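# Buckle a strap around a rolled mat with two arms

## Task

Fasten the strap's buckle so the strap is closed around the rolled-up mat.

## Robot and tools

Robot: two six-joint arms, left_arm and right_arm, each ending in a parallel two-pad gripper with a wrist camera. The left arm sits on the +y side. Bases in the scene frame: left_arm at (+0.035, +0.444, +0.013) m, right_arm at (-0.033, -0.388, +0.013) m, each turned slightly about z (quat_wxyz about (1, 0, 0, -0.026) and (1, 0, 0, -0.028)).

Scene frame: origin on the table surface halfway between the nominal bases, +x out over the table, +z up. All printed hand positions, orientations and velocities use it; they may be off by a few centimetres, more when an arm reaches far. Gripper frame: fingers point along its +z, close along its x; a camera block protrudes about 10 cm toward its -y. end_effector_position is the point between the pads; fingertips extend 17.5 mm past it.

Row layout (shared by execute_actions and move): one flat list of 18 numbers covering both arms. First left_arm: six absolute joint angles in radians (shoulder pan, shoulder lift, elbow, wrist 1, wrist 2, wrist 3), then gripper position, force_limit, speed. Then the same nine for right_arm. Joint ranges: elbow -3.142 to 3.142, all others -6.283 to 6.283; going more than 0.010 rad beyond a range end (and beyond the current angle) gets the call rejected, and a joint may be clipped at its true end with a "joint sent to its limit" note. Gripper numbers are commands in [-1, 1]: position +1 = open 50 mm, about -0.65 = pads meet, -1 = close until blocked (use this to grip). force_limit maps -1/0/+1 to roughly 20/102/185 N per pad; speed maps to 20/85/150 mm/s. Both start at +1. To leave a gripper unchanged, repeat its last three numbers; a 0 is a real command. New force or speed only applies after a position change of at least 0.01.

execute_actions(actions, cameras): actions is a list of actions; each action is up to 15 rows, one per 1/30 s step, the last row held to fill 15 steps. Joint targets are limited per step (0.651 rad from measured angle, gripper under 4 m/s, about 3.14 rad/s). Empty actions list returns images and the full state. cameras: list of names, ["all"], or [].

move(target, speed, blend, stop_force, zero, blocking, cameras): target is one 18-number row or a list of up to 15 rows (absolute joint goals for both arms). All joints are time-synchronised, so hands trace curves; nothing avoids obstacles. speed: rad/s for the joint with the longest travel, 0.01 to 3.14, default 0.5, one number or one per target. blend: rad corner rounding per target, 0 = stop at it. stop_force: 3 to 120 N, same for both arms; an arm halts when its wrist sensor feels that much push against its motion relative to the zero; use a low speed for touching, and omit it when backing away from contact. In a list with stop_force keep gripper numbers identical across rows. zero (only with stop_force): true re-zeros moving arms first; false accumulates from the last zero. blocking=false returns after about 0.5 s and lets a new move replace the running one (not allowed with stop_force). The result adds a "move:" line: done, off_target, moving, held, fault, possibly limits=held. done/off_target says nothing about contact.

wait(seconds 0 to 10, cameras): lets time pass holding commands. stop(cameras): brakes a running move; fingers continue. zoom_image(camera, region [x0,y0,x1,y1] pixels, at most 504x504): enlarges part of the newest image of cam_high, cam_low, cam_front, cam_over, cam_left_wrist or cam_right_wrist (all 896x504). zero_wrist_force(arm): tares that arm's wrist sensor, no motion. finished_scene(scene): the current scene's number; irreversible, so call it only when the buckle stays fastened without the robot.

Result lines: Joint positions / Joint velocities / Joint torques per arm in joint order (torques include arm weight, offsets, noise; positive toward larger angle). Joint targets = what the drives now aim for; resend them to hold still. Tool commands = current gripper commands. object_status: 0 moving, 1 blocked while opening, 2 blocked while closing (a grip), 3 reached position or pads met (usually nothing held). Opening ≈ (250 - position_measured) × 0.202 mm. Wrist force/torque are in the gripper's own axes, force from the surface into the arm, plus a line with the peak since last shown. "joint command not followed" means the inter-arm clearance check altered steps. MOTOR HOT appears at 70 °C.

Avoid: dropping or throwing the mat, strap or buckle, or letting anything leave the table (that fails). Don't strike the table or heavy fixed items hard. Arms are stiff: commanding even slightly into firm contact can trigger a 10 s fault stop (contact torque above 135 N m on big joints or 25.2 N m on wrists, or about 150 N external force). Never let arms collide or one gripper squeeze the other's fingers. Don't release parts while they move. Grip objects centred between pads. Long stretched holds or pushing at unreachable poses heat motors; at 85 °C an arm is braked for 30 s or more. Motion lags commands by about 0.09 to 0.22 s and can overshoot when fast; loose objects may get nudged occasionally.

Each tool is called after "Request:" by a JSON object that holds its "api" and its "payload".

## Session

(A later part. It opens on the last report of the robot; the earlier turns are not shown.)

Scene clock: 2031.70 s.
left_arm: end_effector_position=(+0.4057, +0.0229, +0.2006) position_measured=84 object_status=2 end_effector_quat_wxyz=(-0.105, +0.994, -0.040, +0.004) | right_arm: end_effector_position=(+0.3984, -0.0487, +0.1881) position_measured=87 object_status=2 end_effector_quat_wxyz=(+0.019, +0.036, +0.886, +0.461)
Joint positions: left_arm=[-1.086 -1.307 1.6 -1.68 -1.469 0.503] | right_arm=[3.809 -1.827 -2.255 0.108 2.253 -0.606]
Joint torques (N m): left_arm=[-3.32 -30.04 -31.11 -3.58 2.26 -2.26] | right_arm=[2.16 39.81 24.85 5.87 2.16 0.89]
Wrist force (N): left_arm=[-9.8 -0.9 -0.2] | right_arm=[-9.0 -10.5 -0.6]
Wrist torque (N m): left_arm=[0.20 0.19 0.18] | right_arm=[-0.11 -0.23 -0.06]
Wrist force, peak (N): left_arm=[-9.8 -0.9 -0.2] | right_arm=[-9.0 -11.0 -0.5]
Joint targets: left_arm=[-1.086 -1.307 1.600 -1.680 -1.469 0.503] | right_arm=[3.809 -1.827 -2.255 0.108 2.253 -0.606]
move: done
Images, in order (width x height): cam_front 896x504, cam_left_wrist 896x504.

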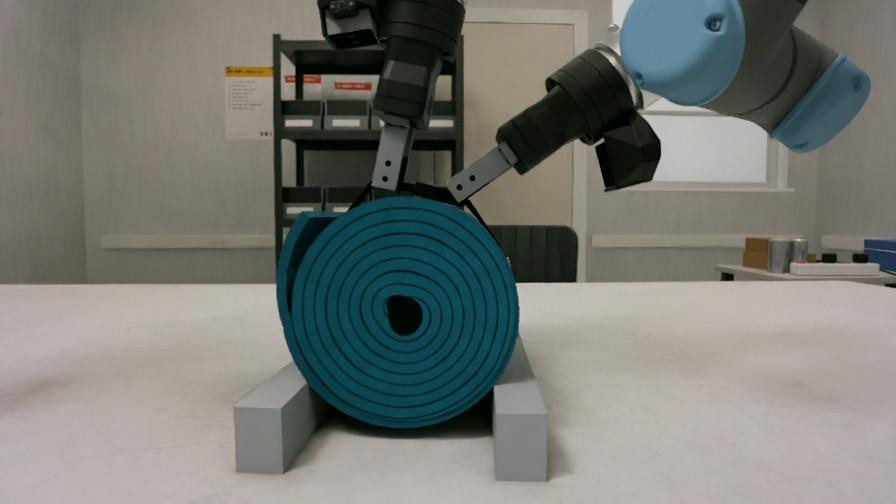

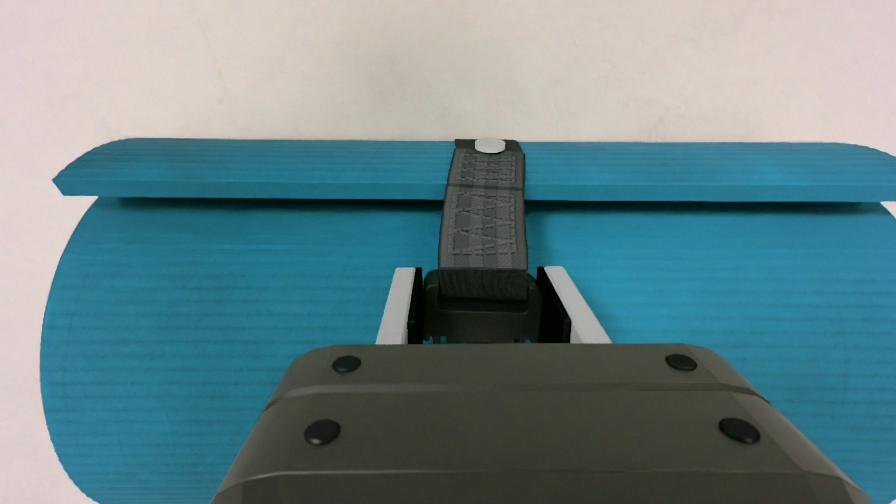

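Request:
{"api": "move", "payload": {"target": [[-1.0879,-1.3088,1.6024,-1.6808,-1.4690,0.5014,-0.98,-0.6,-1,3.8090,-1.8270,-2.2546,0.1081,2.2534,-0.6057,-1,-0.5,-1],[-1.0919,-1.2996,1.5938,-1.6810,-1.4697,0.4975,-0.98,-0.6,-1,3.8090,-1.8270,-2.2546,0.1081,2.2534,-0.6057,-1,-0.5,-1]], "speed": 0.02, "stop_force": 25, "cameras": ["cam_front"]}}

Request:
{"api": "zoom_image", "payload": {"camera": "cam_front", "region": [370, 160, 470, 220]}}

Scene clock: 2040.17 s.
left_arm: end_effector_position=(+0.4040, +0.0181, +0.1993) position_measured=84 object_status=2 end_effector_quat_wxyz=(-0.105, +0.994, -0.040, +0.004) | right_arm: end_effector_position=(+0.3984, -0.0487, +0.1881) position_measured=87 object_status=2 end_effector_quat_wxyz=(+0.019, +0.036, +0.886, +0.461)
Joint positions: left_arm=[-1.092 -1.3 1.594 -1.681 -1.47 0.497] | right_arm=[3.809 -1.827 -2.255 0.108 2.253 -0.606]
Joint torques (N m): left_arm=[-5.39 -45.53 -20.19 -7.23 -5.71 2.77] | right_arm=[-3.16 39.64 23.76 8.92 -1.04 0.76]
Wrist force (N): left_arm=[10.4 -17.7 0.7] | right_arm=[9.7 -22.3 -11.6]
Wrist torque (N m): left_arm=[0.12 0.26 -0.31] | right_arm=[-0.08 0.55 -0.40]
Wrist force, peak (N): left_arm=[8.5 -24.2 0.9] | right_arm=[7.8 -26.0 -15.5]
Joint targets: left_arm=[-1.092 -1.300 1.594 -1.681 -1.470 0.498] | right_arm=[3.809 -1.827 -2.255 0.108 2.253 -0.606]
move: done
Images, in order (width x height): cam_front 896x504.

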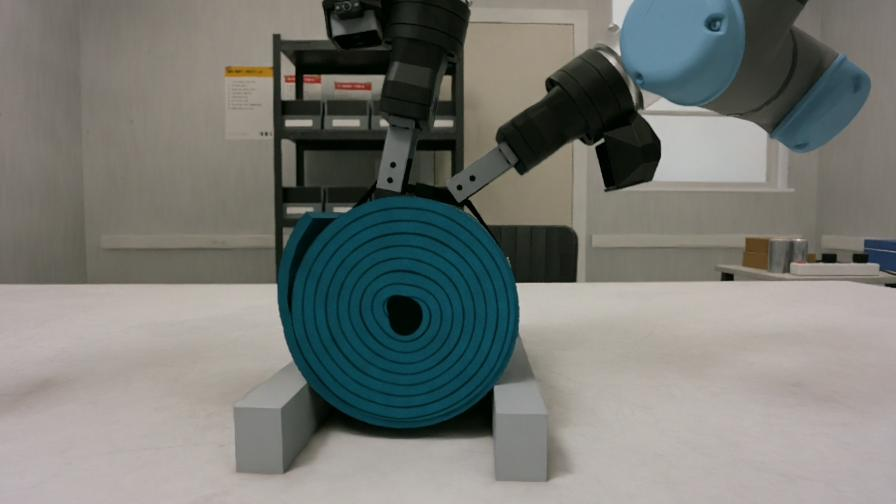

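Scaled by 5.040.

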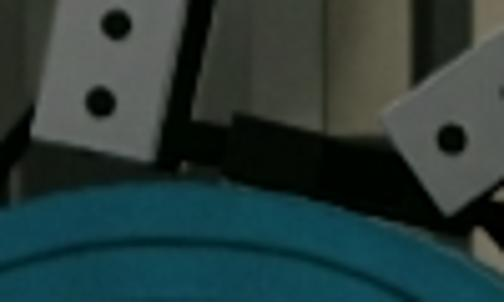

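Request:
{"api": "move", "payload": {"target": [-1.0941,-1.2915,1.5858,-1.6810,-1.4701,0.4953,-0.98,-0.6,-1,3.8090,-1.8270,-2.2546,0.1081,2.2534,-0.6057,-1,-0.5,-1], "speed": 0.02, "stop_force": 25, "cameras": ["cam_front", "cam_left_wrist"]}}

Request:
{"api": "zoom_image", "payload": {"camera": "cam_front", "region": [370, 160, 470, 220]}}

Scene clock: 2046.43 s.
left_arm: end_effector_position=(+0.4043, +0.0142, +0.1983) position_measured=84 object_status=2 end_effector_quat_wxyz=(-0.104, +0.994, -0.040, +0.004) | right_arm: end_effector_position=(+0.3984, -0.0487, +0.1881) position_measured=87 object_status=2 end_effector_quat_wxyz=(+0.019, +0.036, +0.886, +0.461)
Joint positions: left_arm=[-1.094 -1.291 1.586 -1.681 -1.47 0.495] | right_arm=[3.809 -1.827 -2.255 0.108 2.253 -0.606]
Joint torques (N m): left_arm=[-8.8 -44.36 -21.14 -4.08 -3.21 -0.63] | right_arm=[2.07 39.92 23.04 7.88 2.92 0.75]
Wrist force (N): left_arm=[3.9 -16.2 1.2] | right_arm=[3.8 -21.3 -10.4]
Wrist torque (N m): left_arm=[0.14 0.24 -0.11] | right_arm=[-0.08 0.30 -0.28]
Wrist force, peak (N): left_arm=[10.1 -18.2 0.6] | right_arm=[9.9 -22.5 -11.5]
Joint targets: left_arm=[-1.094 -1.292 1.586 -1.681 -1.470 0.495] | right_arm=[3.809 -1.827 -2.255 0.108 2.253 -0.606]
move: done
Images, in order (width x height): cam_front 896x504, cam_left_wrist 896x504.

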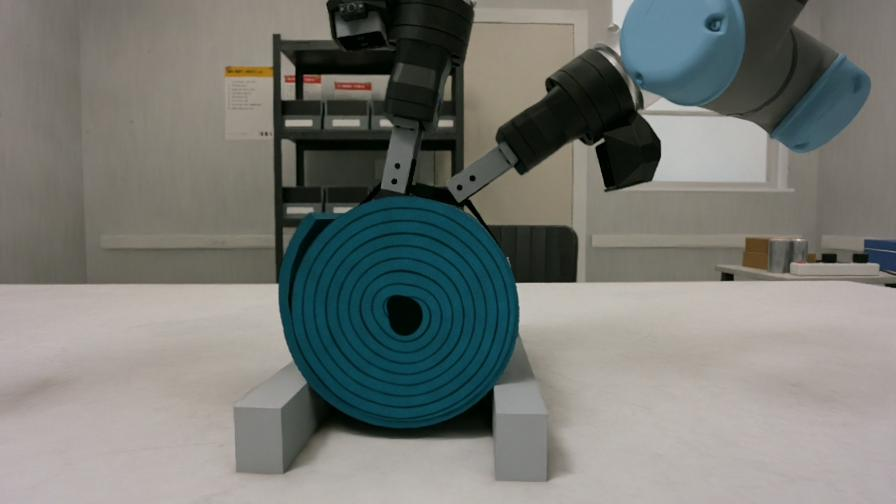

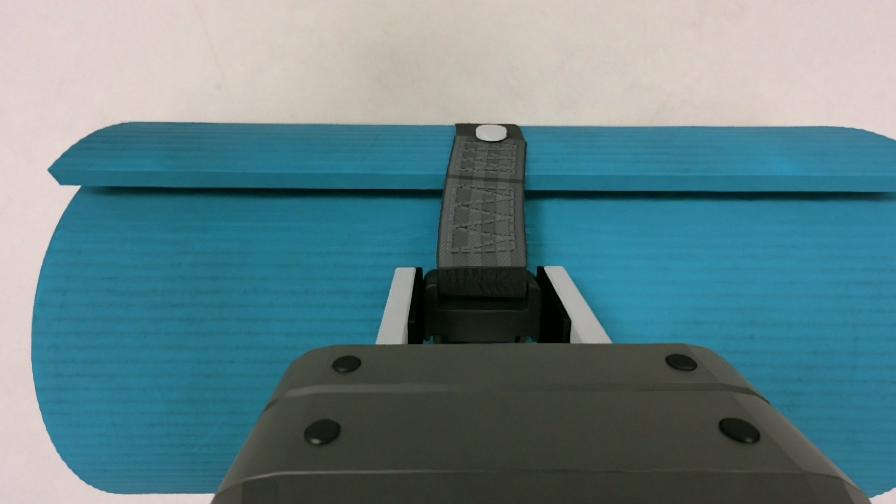

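Scaled by 5.040.

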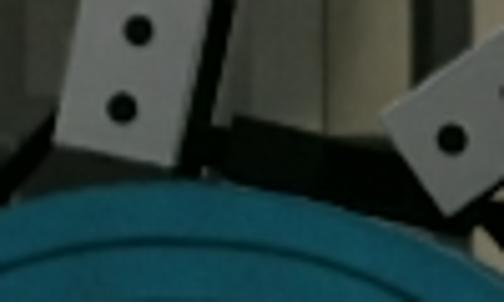

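Request:
{"api": "move", "payload": {"target": [-1.0977,-1.2820,1.5767,-1.6812,-1.4708,0.4918,-0.98,-0.6,-1,3.8090,-1.8270,-2.2546,0.1081,2.2534,-0.6057,-1,-0.5,-1], "speed": 0.02, "stop_force": 25, "cameras": ["cam_front", "cam_left_wrist"]}}

Request:
{"api": "zoom_image", "payload": {"camera": "cam_front", "region": [370, 160, 470, 220]}}

Scene clock: 2053.27 s.
left_arm: end_effector_position=(+0.4042, +0.0094, +0.1970) position_measured=84 object_status=2 end_effector_quat_wxyz=(-0.104, +0.994, -0.040, +0.004) | right_arm: end_effector_position=(+0.3984, -0.0487, +0.1881) position_measured=87 object_status=2 end_effector_quat_wxyz=(+0.019, +0.036, +0.886, +0.461)
Joint positions: left_arm=[-1.098 -1.282 1.577 -1.681 -1.471 0.492] | right_arm=[3.809 -1.827 -2.255 0.108 2.253 -0.606]
Joint torques (N m): left_arm=[-14.36 -43.68 -22.14 -9.58 -5.83 0.57] | right_arm=[10.47 39.81 21.21 8.83 5.09 0.64]
Wrist force (N): left_arm=[4.7 -25.3 0.7] | right_arm=[4.2 -27.0 -15.7]
Wrist torque (N m): left_arm=[0.05 0.23 -0.20] | right_arm=[0.09 0.28 -0.22]
Wrist force, peak (N): left_arm=[4.6 -25.5 1.0] | right_arm=[4.2 -27.0 -15.7]
Joint targets: left_arm=[-1.098 -1.282 1.577 -1.681 -1.471 0.492] | right_arm=[3.809 -1.827 -2.255 0.108 2.253 -0.606]
move: done
Images, in order (width x height): cam_front 896x504, cam_left_wrist 896x504.

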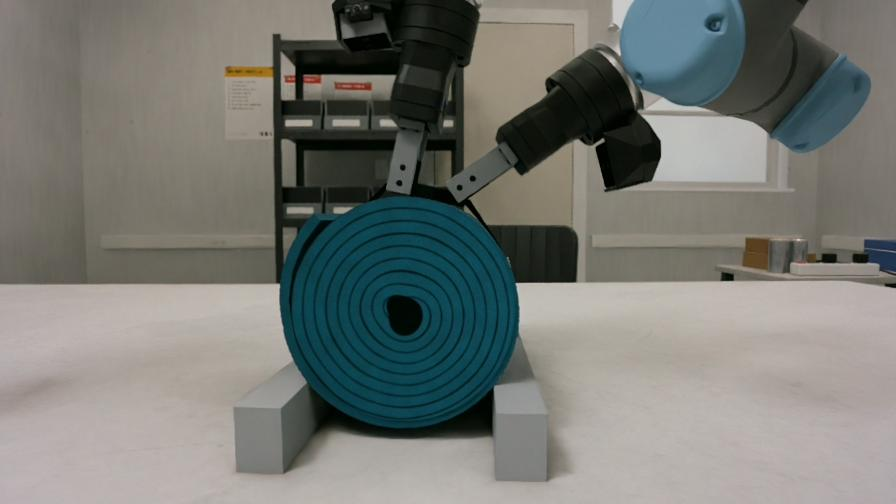

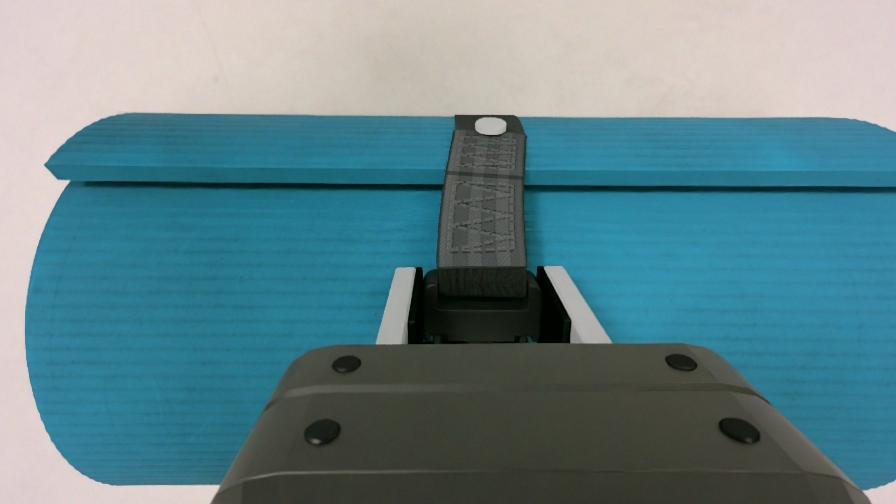

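Scaled by 5.040.

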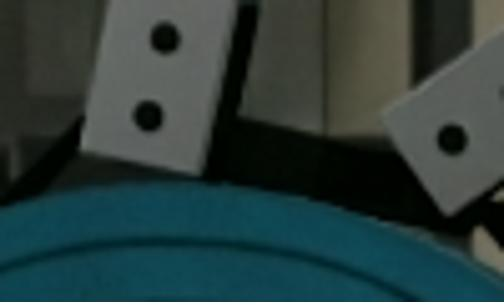

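Request:
{"api": "zoom_image", "payload": {"camera": "cam_left_wrist", "region": [380, 240, 600, 360]}}

Request:
{"api": "zoom_image", "payload": {"camera": "cam_front", "region": [390, 172, 450, 208]}}

Request:
{"api": "wait", "payload": {"seconds": 0, "cameras": ["cam_high", "cam_low"]}}

Request:
{"api": "zoom_image", "payload": {"camera": "cam_high", "region": [426, 188, 476, 218]}}

Request:
{"api": "zoom_image", "payload": {"camera": "cam_low", "region": [500, 160, 570, 200]}}

Scaled by 2.291.

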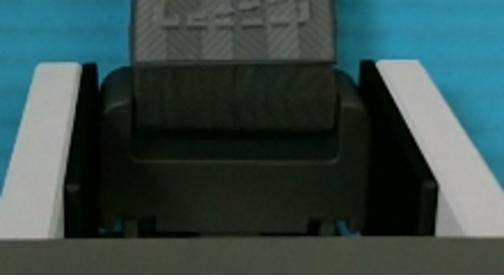

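Scaled by 8.400.

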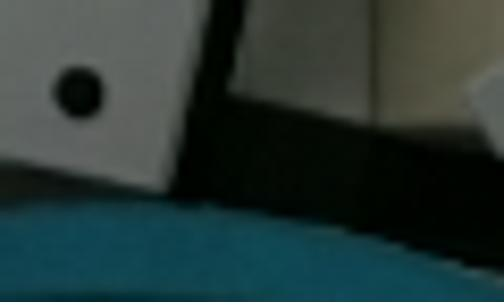

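Scene clock: 2058.10 s.
left_arm: end_effector_position=(+0.4042, +0.0094, +0.1970) position_measured=84 object_status=2 end_effector_quat_wxyz=(-0.104, +0.994, -0.040, +0.004) | right_arm: end_effector_position=(+0.3984, -0.0487, +0.1881) position_measured=87 object_status=2 end_effector_quat_wxyz=(+0.019, +0.036, +0.886, +0.461)
Joint positions: left_arm=[-1.098 -1.282 1.577 -1.681 -1.471 0.492] | right_arm=[3.809 -1.827 -2.255 0.108 2.253 -0.606]
Joint torques (N m): left_arm=[-5.59 -46.66 -22.48 -9.47 -5.84 2.68] | right_arm=[10.89 39.73 20.89 9.29 5.07 0.55]
Wrist force (N): left_arm=[5.1 -24.5 0.6] | right_arm=[4.8 -26.5 -15.1]
Wrist torque (N m): left_arm=[0.07 0.24 -0.21] | right_arm=[0.06 0.25 -0.23]
Wrist force, peak (N): left_arm=[4.8 -25.2 0.6] | right_arm=[4.5 -26.9 -15.4]
Joint targets: left_arm=[-1.098 -1.282 1.577 -1.681 -1.471 0.492] | right_arm=[3.809 -1.827 -2.255 0.108 2.253 -0.606]
Tool commands: left_gripper/position=-0.98 left_gripper/force_limit=-0.6 left_gripper/speed=-1.0 right_gripper/position=-1.0 right_gripper/force_limit=-0.5 right_gripper/speed=-1.0
Images, in order (width x height): cam_high 896x504, cam_low 896x504.

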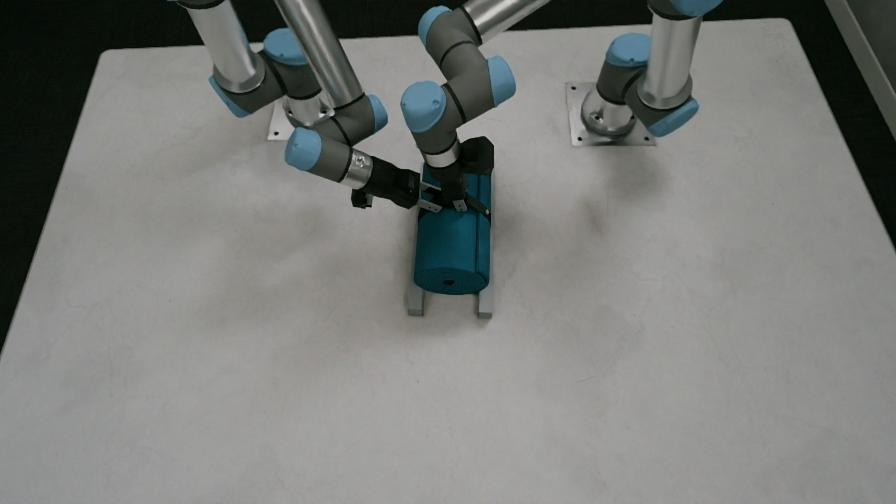

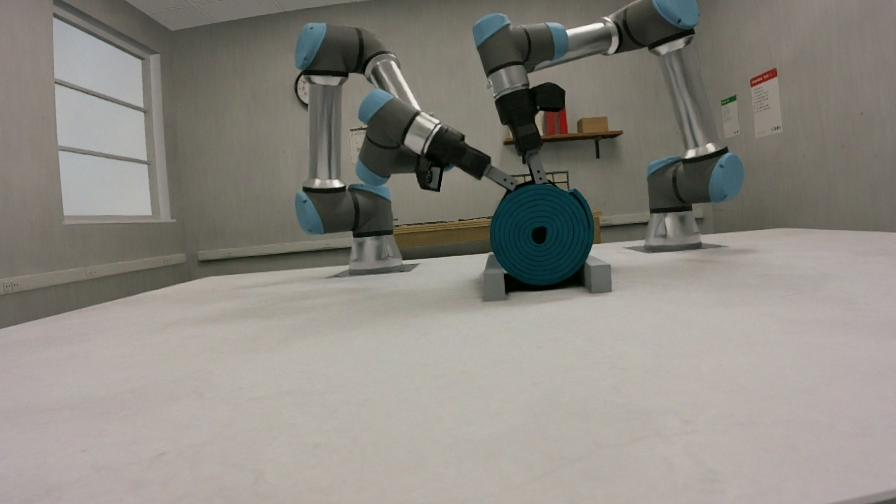

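Scaled by 10.080.

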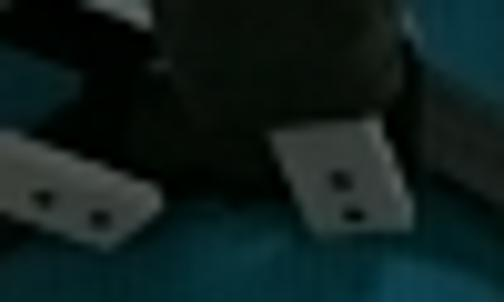

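Scaled by 7.200.

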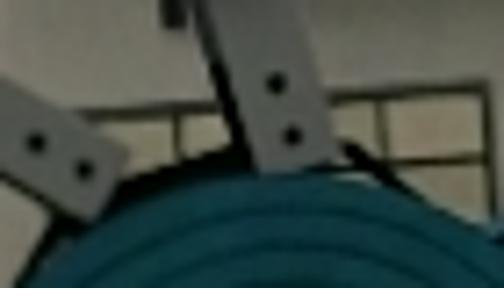

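Request:
{"api": "move", "payload": {"target": [-1.0995,-1.2780,1.5729,-1.6813,-1.4711,0.4902,-0.98,-0.6,-1,3.8090,-1.8270,-2.2546,0.1081,2.2534,-0.6057,-1,-0.5,-1], "speed": 0.015, "stop_force": 25, "cameras": ["cam_front", "cam_left_wrist"]}}

Request:
{"api": "zoom_image", "payload": {"camera": "cam_left_wrist", "region": [380, 240, 600, 360]}}

Request:
{"api": "zoom_image", "payload": {"camera": "cam_front", "region": [390, 172, 450, 208]}}

Scene clock: 2066.87 s.
left_arm: end_effector_position=(+0.4040, +0.0072, +0.1964) position_measured=84 object_status=2 end_effector_quat_wxyz=(-0.104, +0.994, -0.040, +0.004) | right_arm: end_effector_position=(+0.3984, -0.0487, +0.1881) position_measured=87 object_status=2 end_effector_quat_wxyz=(+0.019, +0.036, +0.886, +0.461)
Joint positions: left_arm=[-1.1 -1.278 1.573 -1.681 -1.471 0.49] | right_arm=[3.809 -1.827 -2.255 0.108 2.253 -0.606]
Joint torques (N m): left_arm=[-16.51 -39.19 -27.79 -9.98 -5.08 -0.97] | right_arm=[11.32 39.95 21.12 6.93 5.11 0.52]
Wrist force (N): left_arm=[1.9 -28.5 0.5] | right_arm=[1.6 -28.9 -17.1]
Wrist torque (N m): left_arm=[0.01 0.21 -0.18] | right_arm=[0.15 0.11 -0.16]
Wrist force, peak (N): left_arm=[1.9 -28.5 0.2] | right_arm=[1.5 -29.1 -17.2]
Joint targets: left_arm=[-1.099 -1.278 1.573 -1.681 -1.471 0.490] | right_arm=[3.809 -1.827 -2.255 0.108 2.253 -0.606]
move: done
Images, in order (width x height): cam_front 896x504, cam_left_wrist 896x504.

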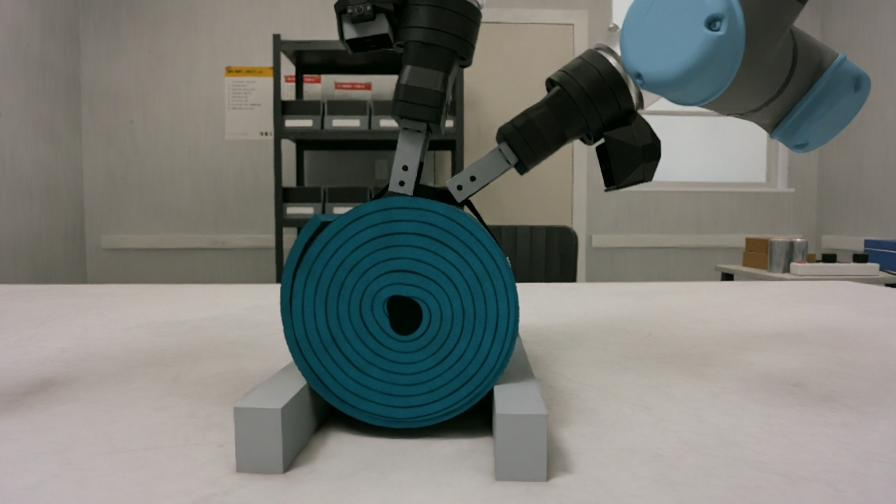

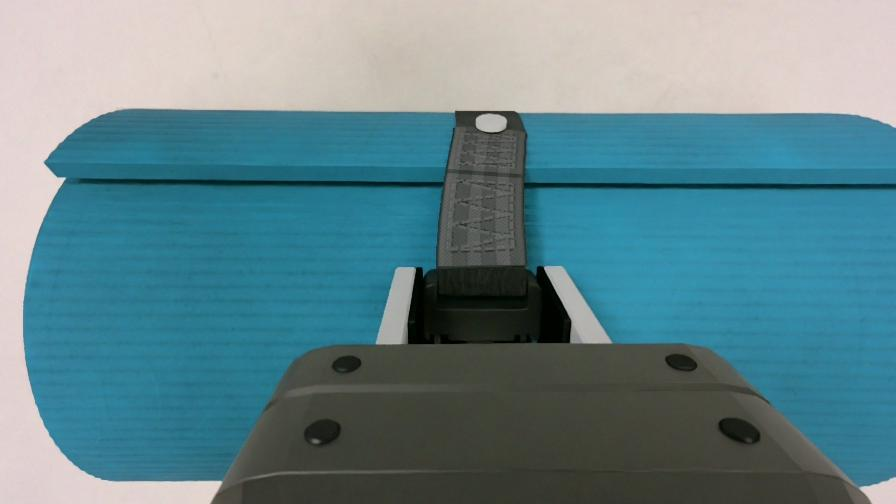

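Scaled by 2.291.

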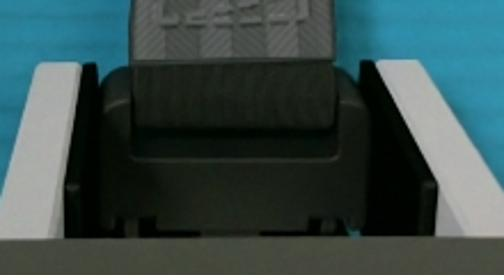

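Scaled by 8.400.

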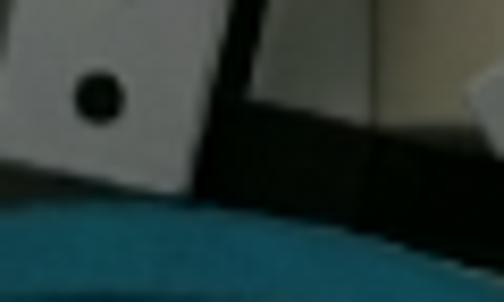

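Request:
{"api": "move", "payload": {"target": [-1.1011,-1.2743,1.5695,-1.6814,-1.4714,0.4886,-0.98,-0.6,-1,3.8090,-1.8270,-2.2546,0.1081,2.2534,-0.6057,-1,-0.5,-1], "speed": 0.015, "stop_force": 25, "cameras": ["cam_front", "cam_left_wrist"]}}

Request:
{"api": "zoom_image", "payload": {"camera": "cam_left_wrist", "region": [380, 240, 600, 360]}}

Request:
{"api": "zoom_image", "payload": {"camera": "cam_front", "region": [390, 172, 450, 208]}}

Scene clock: 2072.20 s.
left_arm: end_effector_position=(+0.4038, +0.0054, +0.1958) position_measured=84 object_status=2 end_effector_quat_wxyz=(-0.104, +0.994, -0.040, +0.004) | right_arm: end_effector_position=(+0.3984, -0.0487, +0.1881) position_measured=87 object_status=2 end_effector_quat_wxyz=(+0.019, +0.036, +0.886, +0.461)
Joint positions: left_arm=[-1.101 -1.274 1.569 -1.681 -1.471 0.489] | right_arm=[3.809 -1.827 -2.255 0.108 2.253 -0.606]
Joint torques (N m): left_arm=[-27.15 -36.63 -39.58 -13.92 -7.31 -1.74] | right_arm=[18.23 39.55 36.07 11.21 5.5 0.55]
Wrist force (N): left_arm=[-2.0 -49.6 1.4] | right_arm=[-2.2 -42.7 -32.2]
Wrist torque (N m): left_arm=[0.11 0.19 0.19] | right_arm=[0.56 0.17 -0.32]
Wrist force, peak (N): left_arm=[-2.2 -49.8 1.3] | right_arm=[-2.3 -42.8 -32.2]
Joint targets: left_arm=[-1.101 -1.274 1.570 -1.681 -1.471 0.489] | right_arm=[3.809 -1.827 -2.255 0.108 2.253 -0.606]
move: done
Images, in order (width x height): cam_front 896x504, cam_left_wrist 896x504.

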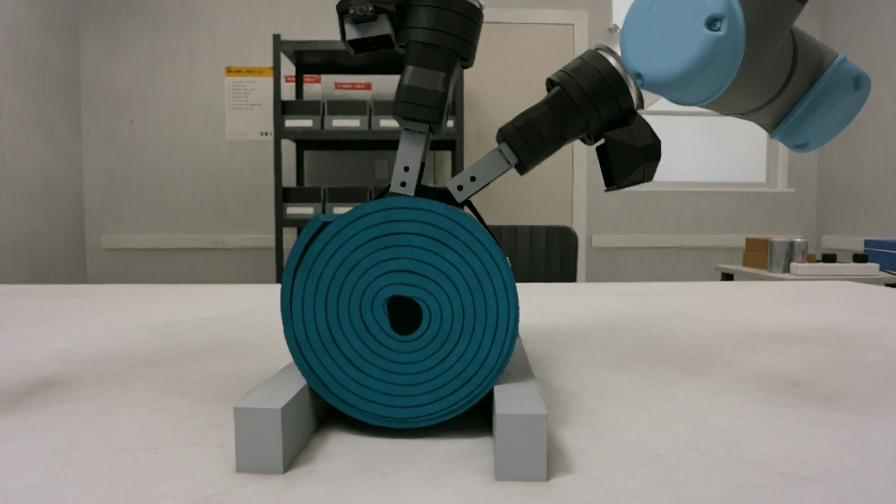

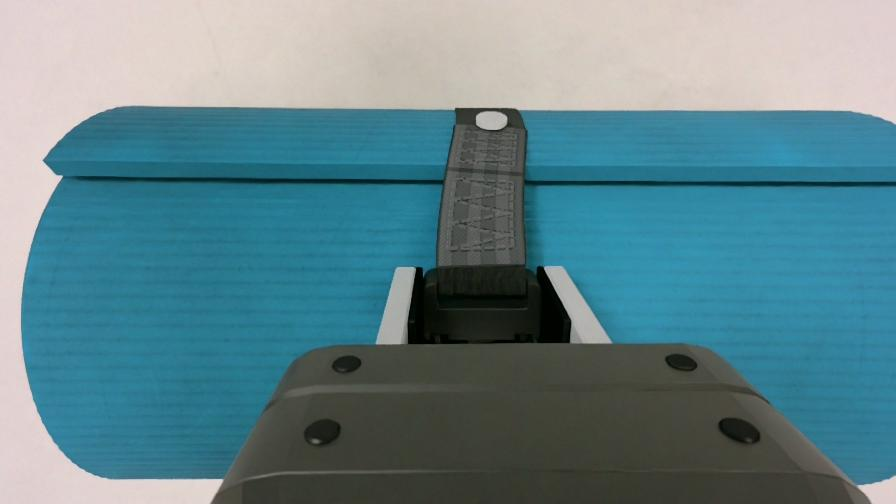

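Scaled by 2.291.

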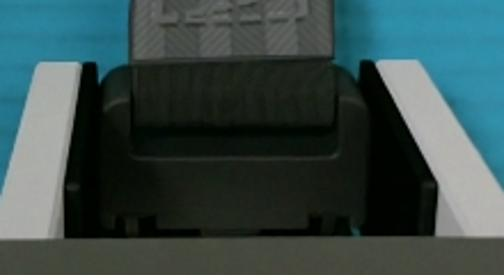

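Scaled by 8.400.

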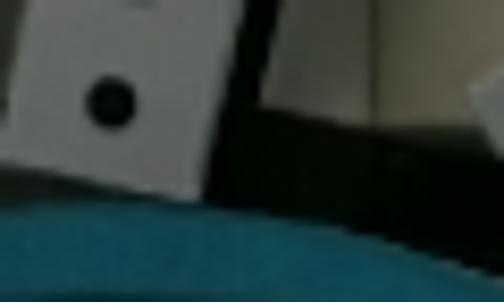

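Request:
{"api": "move", "payload": {"target": [-1.0987,-1.2798,1.5746,-1.6812,-1.4710,0.4909,-0.98,-0.6,-1,3.8090,-1.8270,-2.2546,0.1081,2.2534,-0.6057,-1,-0.5,-1], "speed": 0.015, "cameras": ["cam_front", "cam_left_wrist"]}}

Request:
{"api": "zoom_image", "payload": {"camera": "cam_left_wrist", "region": [380, 240, 600, 360]}}

Request:
{"api": "zoom_image", "payload": {"camera": "cam_front", "region": [390, 172, 450, 208]}}

Scene clock: 2084.03 s.
left_arm: end_effector_position=(+0.4040, +0.0081, +0.1967) position_measured=84 object_status=2 end_effector_quat_wxyz=(-0.104, +0.994, -0.040, +0.004) | right_arm: end_effector_position=(+0.3983, -0.0486, +0.1883) position_measured=87 object_status=2 end_effector_quat_wxyz=(+0.019, +0.036, +0.886, +0.461)
Joint positions: left_arm=[-1.099 -1.28 1.575 -1.682 -1.471 0.491] | right_arm=[3.809 -1.827 -2.254 0.108 2.254 -0.606]
Joint torques (N m): left_arm=[16.3 -45.33 -16.05 2.37 4.25 2.21] | right_arm=[-4.21 39.19 16.95 3.24 1.7 0.62]
Wrist force (N): left_arm=[-3.2 16.9 0.0] | right_arm=[-3.2 3.4 11.2]
Wrist torque (N m): left_arm=[0.39 0.24 -0.05] | right_arm=[0.10 0.01 -0.15]
Wrist force, peak (N): left_arm=[-2.0 -50.2 1.0] | right_arm=[-2.4 -43.0 -32.4]
Joint targets: left_arm=[-1.099 -1.280 1.575 -1.681 -1.471 0.491] | right_arm=[3.809 -1.827 -2.255 0.108 2.253 -0.606]
move: done
Images, in order (width x height): cam_front 896x504, cam_left_wrist 896x504.

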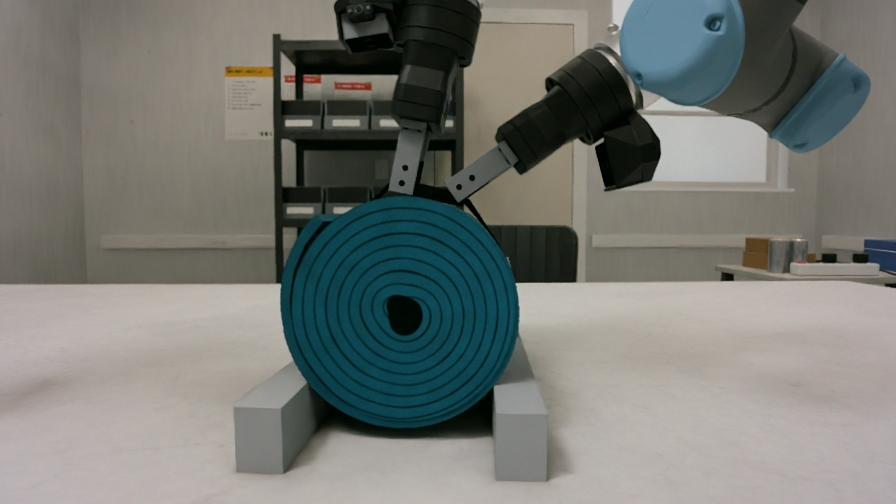

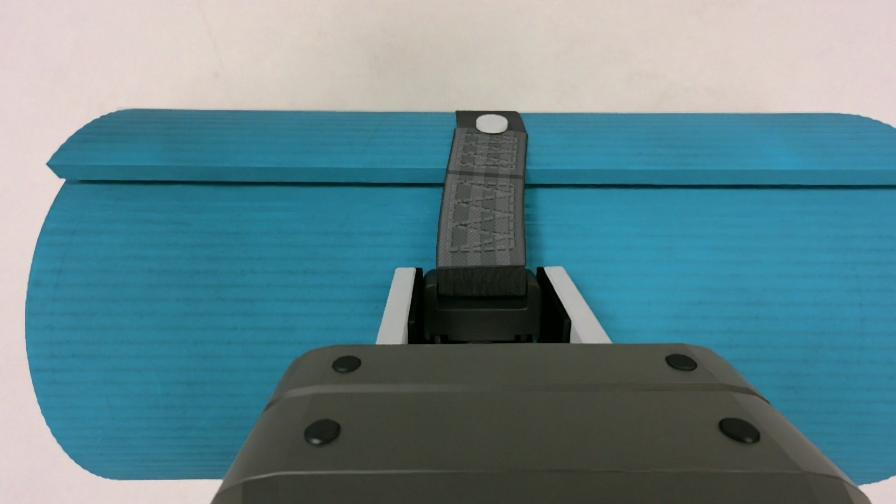

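Scaled by 2.291.

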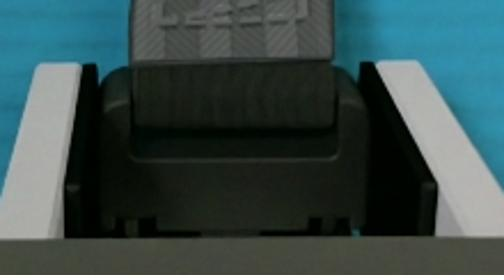

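Scaled by 8.400.

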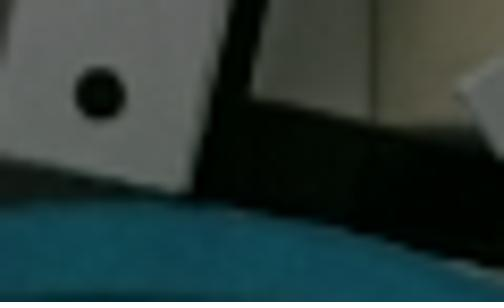

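Request:
{"api": "move", "payload": {"target": [[-1.0993,-1.2785,1.5734,-1.6812,-1.4711,0.4904,-0.98,-0.6,-1,3.8090,-1.8270,-2.2546,0.1081,2.2534,-0.6057,-1,-0.5,-1],[-1.0993,-1.2785,1.5734,-1.6812,-1.4711,0.4904,0.65,-0.6,-1,3.8090,-1.8270,-2.2546,0.1081,2.2534,-0.6057,-1,-0.5,-1]], "speed": 0.015, "cameras": ["cam_front", "cam_left_wrist"]}}

Request:
{"api": "zoom_image", "payload": {"camera": "cam_left_wrist", "region": [380, 240, 600, 360]}}

Request:
{"api": "zoom_image", "payload": {"camera": "cam_front", "region": [390, 172, 450, 208]}}

Scene clock: 2093.40 s.
left_arm: end_effector_position=(+0.4040, +0.0076, +0.1964) position_measured=56 object_status=0 end_effector_quat_wxyz=(-0.104, +0.994, -0.040, +0.004) | right_arm: end_effector_position=(+0.3984, -0.0487, +0.1881) position_measured=87 object_status=2 end_effector_quat_wxyz=(+0.019, +0.036, +0.886, +0.461)
Joint positions: left_arm=[-1.099 -1.278 1.573 -1.681 -1.471 0.49] | right_arm=[3.809 -1.827 -2.255 0.108 2.253 -0.606]
Joint torques (N m): left_arm=[-7.04 -34.83 -28.82 -3.53 -1.19 -2.04] | right_arm=[0.96 36.86 16.34 5.58 1.48 0.5]
Wrist force (N): left_arm=[-0.9 1.3 -0.6] | right_arm=[-2.2 -7.6 1.9]
Wrist torque (N m): left_arm=[0.23 0.13 0.00] | right_arm=[0.20 0.24 -0.27]
Wrist force, peak (N): left_arm=[-2.5 20.4 -0.3] | right_arm=[-3.5 7.7 14.1]
Joint targets: left_arm=[-1.099 -1.278 1.573 -1.681 -1.471 0.490] | right_arm=[3.809 -1.827 -2.255 0.108 2.253 -0.606]
move: done
Images, in order (width x height): cam_front 896x504, cam_left_wrist 896x504.

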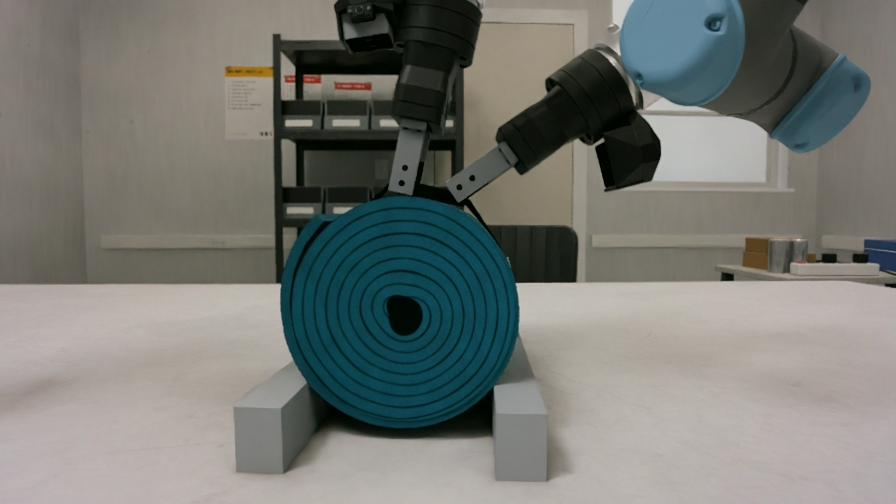

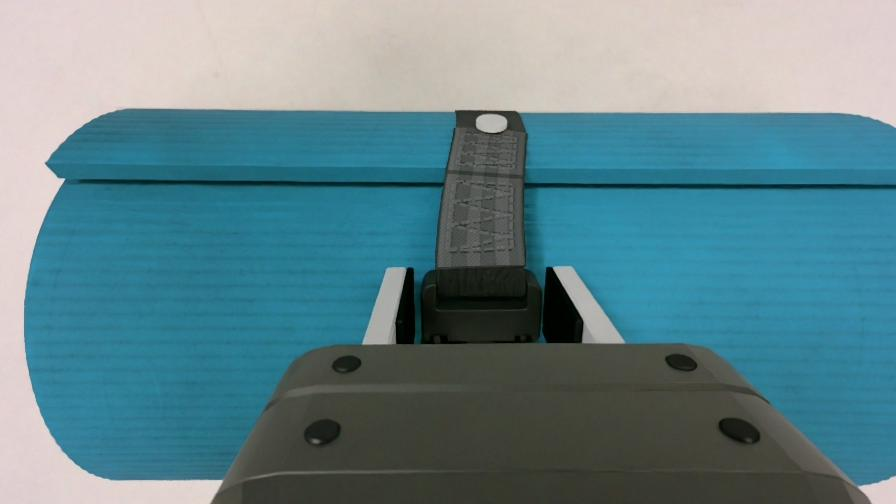

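Scaled by 2.291.

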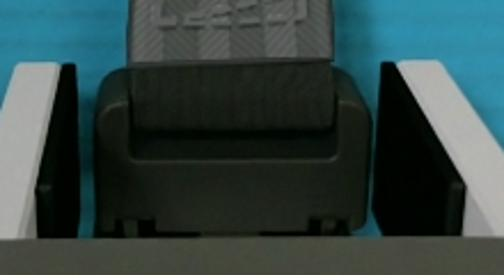

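Scaled by 8.400.

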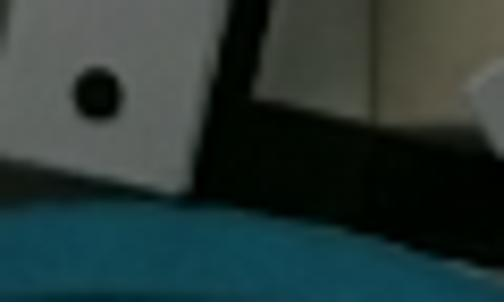

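Request:
{"api": "move", "payload": {"target": [-1.0888,-1.3267,1.5061,-1.5667,-1.4692,0.5004,0.65,-0.6,-1,3.8090,-1.8270,-2.2546,0.1081,2.2534,-0.6057,-1,-0.5,-1], "speed": 0.1, "cameras": ["cam_front", "cam_left_wrist", "cam_high"]}}

Request:
{"api": "zoom_image", "payload": {"camera": "cam_front", "region": [370, 160, 470, 220]}}

Request:
{"api": "zoom_image", "payload": {"camera": "cam_left_wrist", "region": [380, 240, 600, 360]}}

Request:
{"api": "zoom_image", "payload": {"camera": "cam_high", "region": [426, 188, 476, 218]}}

Scene clock: 2107.83 s.
left_arm: end_effector_position=(+0.4053, +0.0197, +0.2461) position_measured=56 object_status=3 end_effector_quat_wxyz=(-0.104, +0.994, -0.040, +0.004) end_effector_velocity=(+0.000, +0.000, -0.001) end_effector_angular_velocity=(-0.001, -0.001, +0.000) | right_arm: end_effector_position=(+0.3984, -0.0487, +0.1881) position_measured=87 object_status=2 end_effector_quat_wxyz=(+0.019, +0.036, +0.886, +0.461)
Joint positions: left_arm=[-1.089 -1.327 1.506 -1.566 -1.469 0.5] | right_arm=[3.809 -1.827 -2.255 0.108 2.253 -0.606]
Joint velocities: left_arm=[0 0.001 0.003 -0.005 0 0] | right_arm=[within noise]
Joint torques (N m): left_arm=[2.32 -30.48 -18.68 -4.92 1.75 1.33] | right_arm=[7.49 34.76 26.48 6.69 5.05 0.41]
Wrist force (N): left_arm=[-0.9 1.1 -0.3] | right_arm=[-2.1 -7.8 2.2]
Wrist torque (N m): left_arm=[0.19 0.14 -0.03] | right_arm=[0.21 0.23 -0.27]
Wrist force, peak (N): left_arm=[-1.3 1.8 -0.2] | right_arm=[-2.2 -8.1 2.3]
Joint targets: left_arm=[-1.089 -1.327 1.506 -1.567 -1.469 0.500] | right_arm=[3.809 -1.827 -2.255 0.108 2.253 -0.606]
move: done
Images, in order (width x height): cam_high 896x504, cam_front 896x504, cam_left_wrist 896x504.

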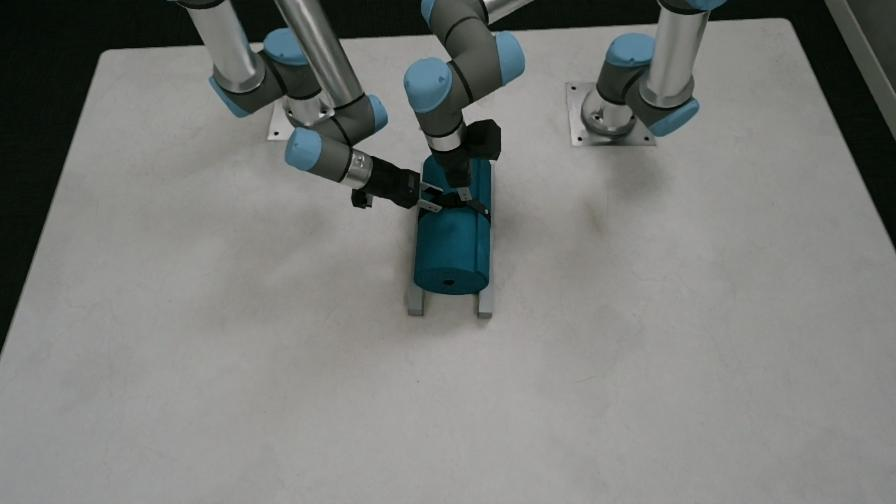

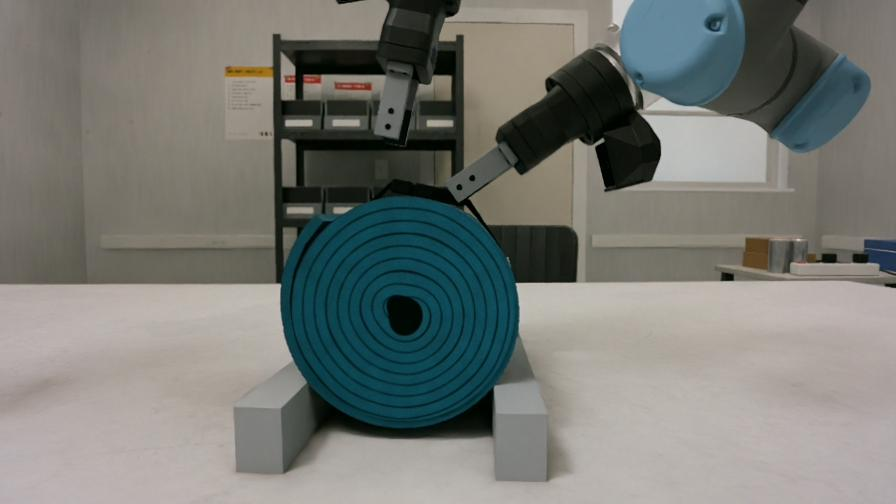

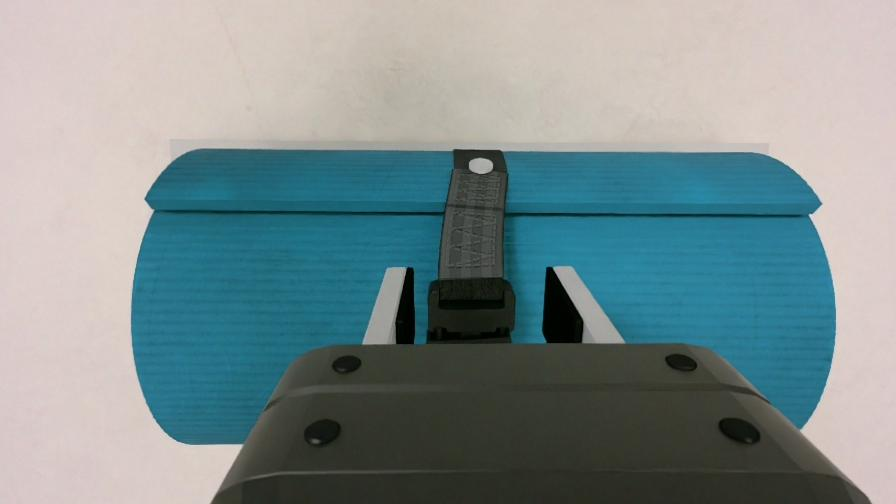

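Scaled by 5.040.

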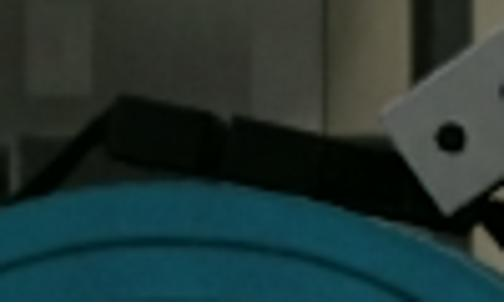

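Scaled by 2.291.

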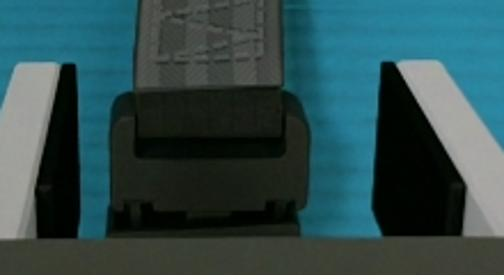

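Scaled by 10.080.

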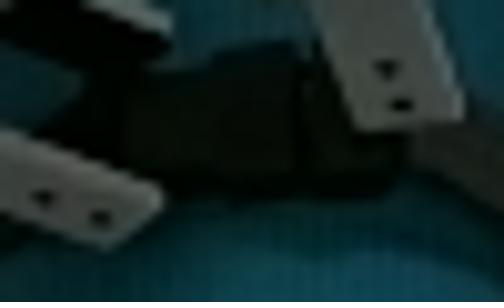

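Request:
{"api": "move", "payload": {"target": [-1.0127,-1.4395,1.7200,-2.0119,-1.6765,0.5774,0.65,-0.6,-1,3.8090,-1.8270,-2.2546,0.1081,2.2534,-0.6057,-1,-0.5,-1], "speed": 0.2, "cameras": ["cam_front", "cam_left_wrist"]}}

Request:
{"api": "zoom_image", "payload": {"camera": "cam_left_wrist", "region": [380, 180, 600, 350]}}

Scene clock: 2125.00 s.
left_arm: end_effector_position=(+0.4054, -0.0053, +0.2496) position_measured=56 object_status=3 end_effector_quat_wxyz=(+0.096, +0.995, -0.040, -0.004) | right_arm: end_effector_position=(+0.3984, -0.0487, +0.1881) position_measured=87 object_status=2 end_effector_quat_wxyz=(+0.019, +0.036, +0.886, +0.461)
Joint positions: left_arm=[-1.013 -1.44 1.72 -2.012 -1.676 0.578] | right_arm=[3.809 -1.827 -2.255 0.108 2.253 -0.606]
Joint torques (N m): left_arm=[-8.58 -24.79 -30.59 -1.61 1.41 -2.3] | right_arm=[7.61 31.29 26.67 6.65 5.09 0.36]
Wrist force (N): left_arm=[-1.2 0.3 0.2] | right_arm=[-2.1 -7.7 2.0]
Wrist torque (N m): left_arm=[0.09 0.19 -0.11] | right_arm=[0.19 0.23 -0.27]
Wrist force, peak (N): left_arm=[-1.2 2.0 -0.2] | right_arm=[-2.2 -8.1 2.3]
Joint targets: left_arm=[-1.013 -1.440 1.720 -2.012 -1.677 0.577] | right_arm=[3.809 -1.827 -2.255 0.108 2.253 -0.606]
move: done
Images, in order (width x height): cam_front 896x504, cam_left_wrist 896x504.

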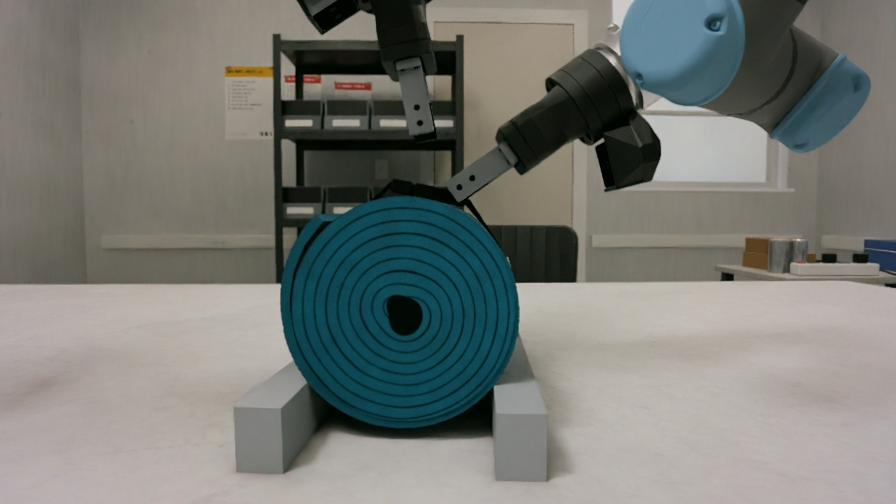

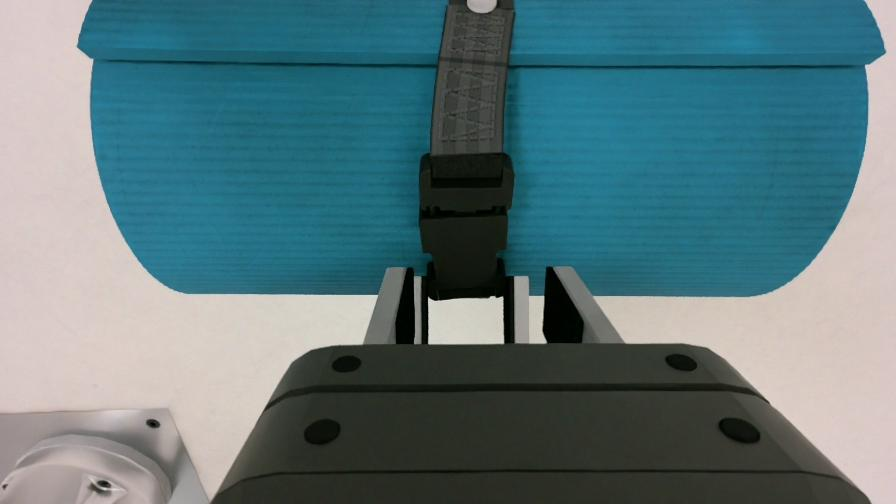

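Scaled by 2.291.

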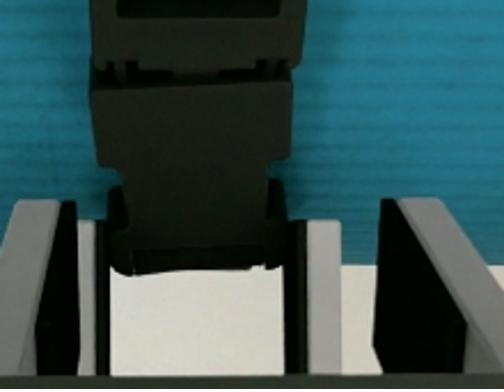

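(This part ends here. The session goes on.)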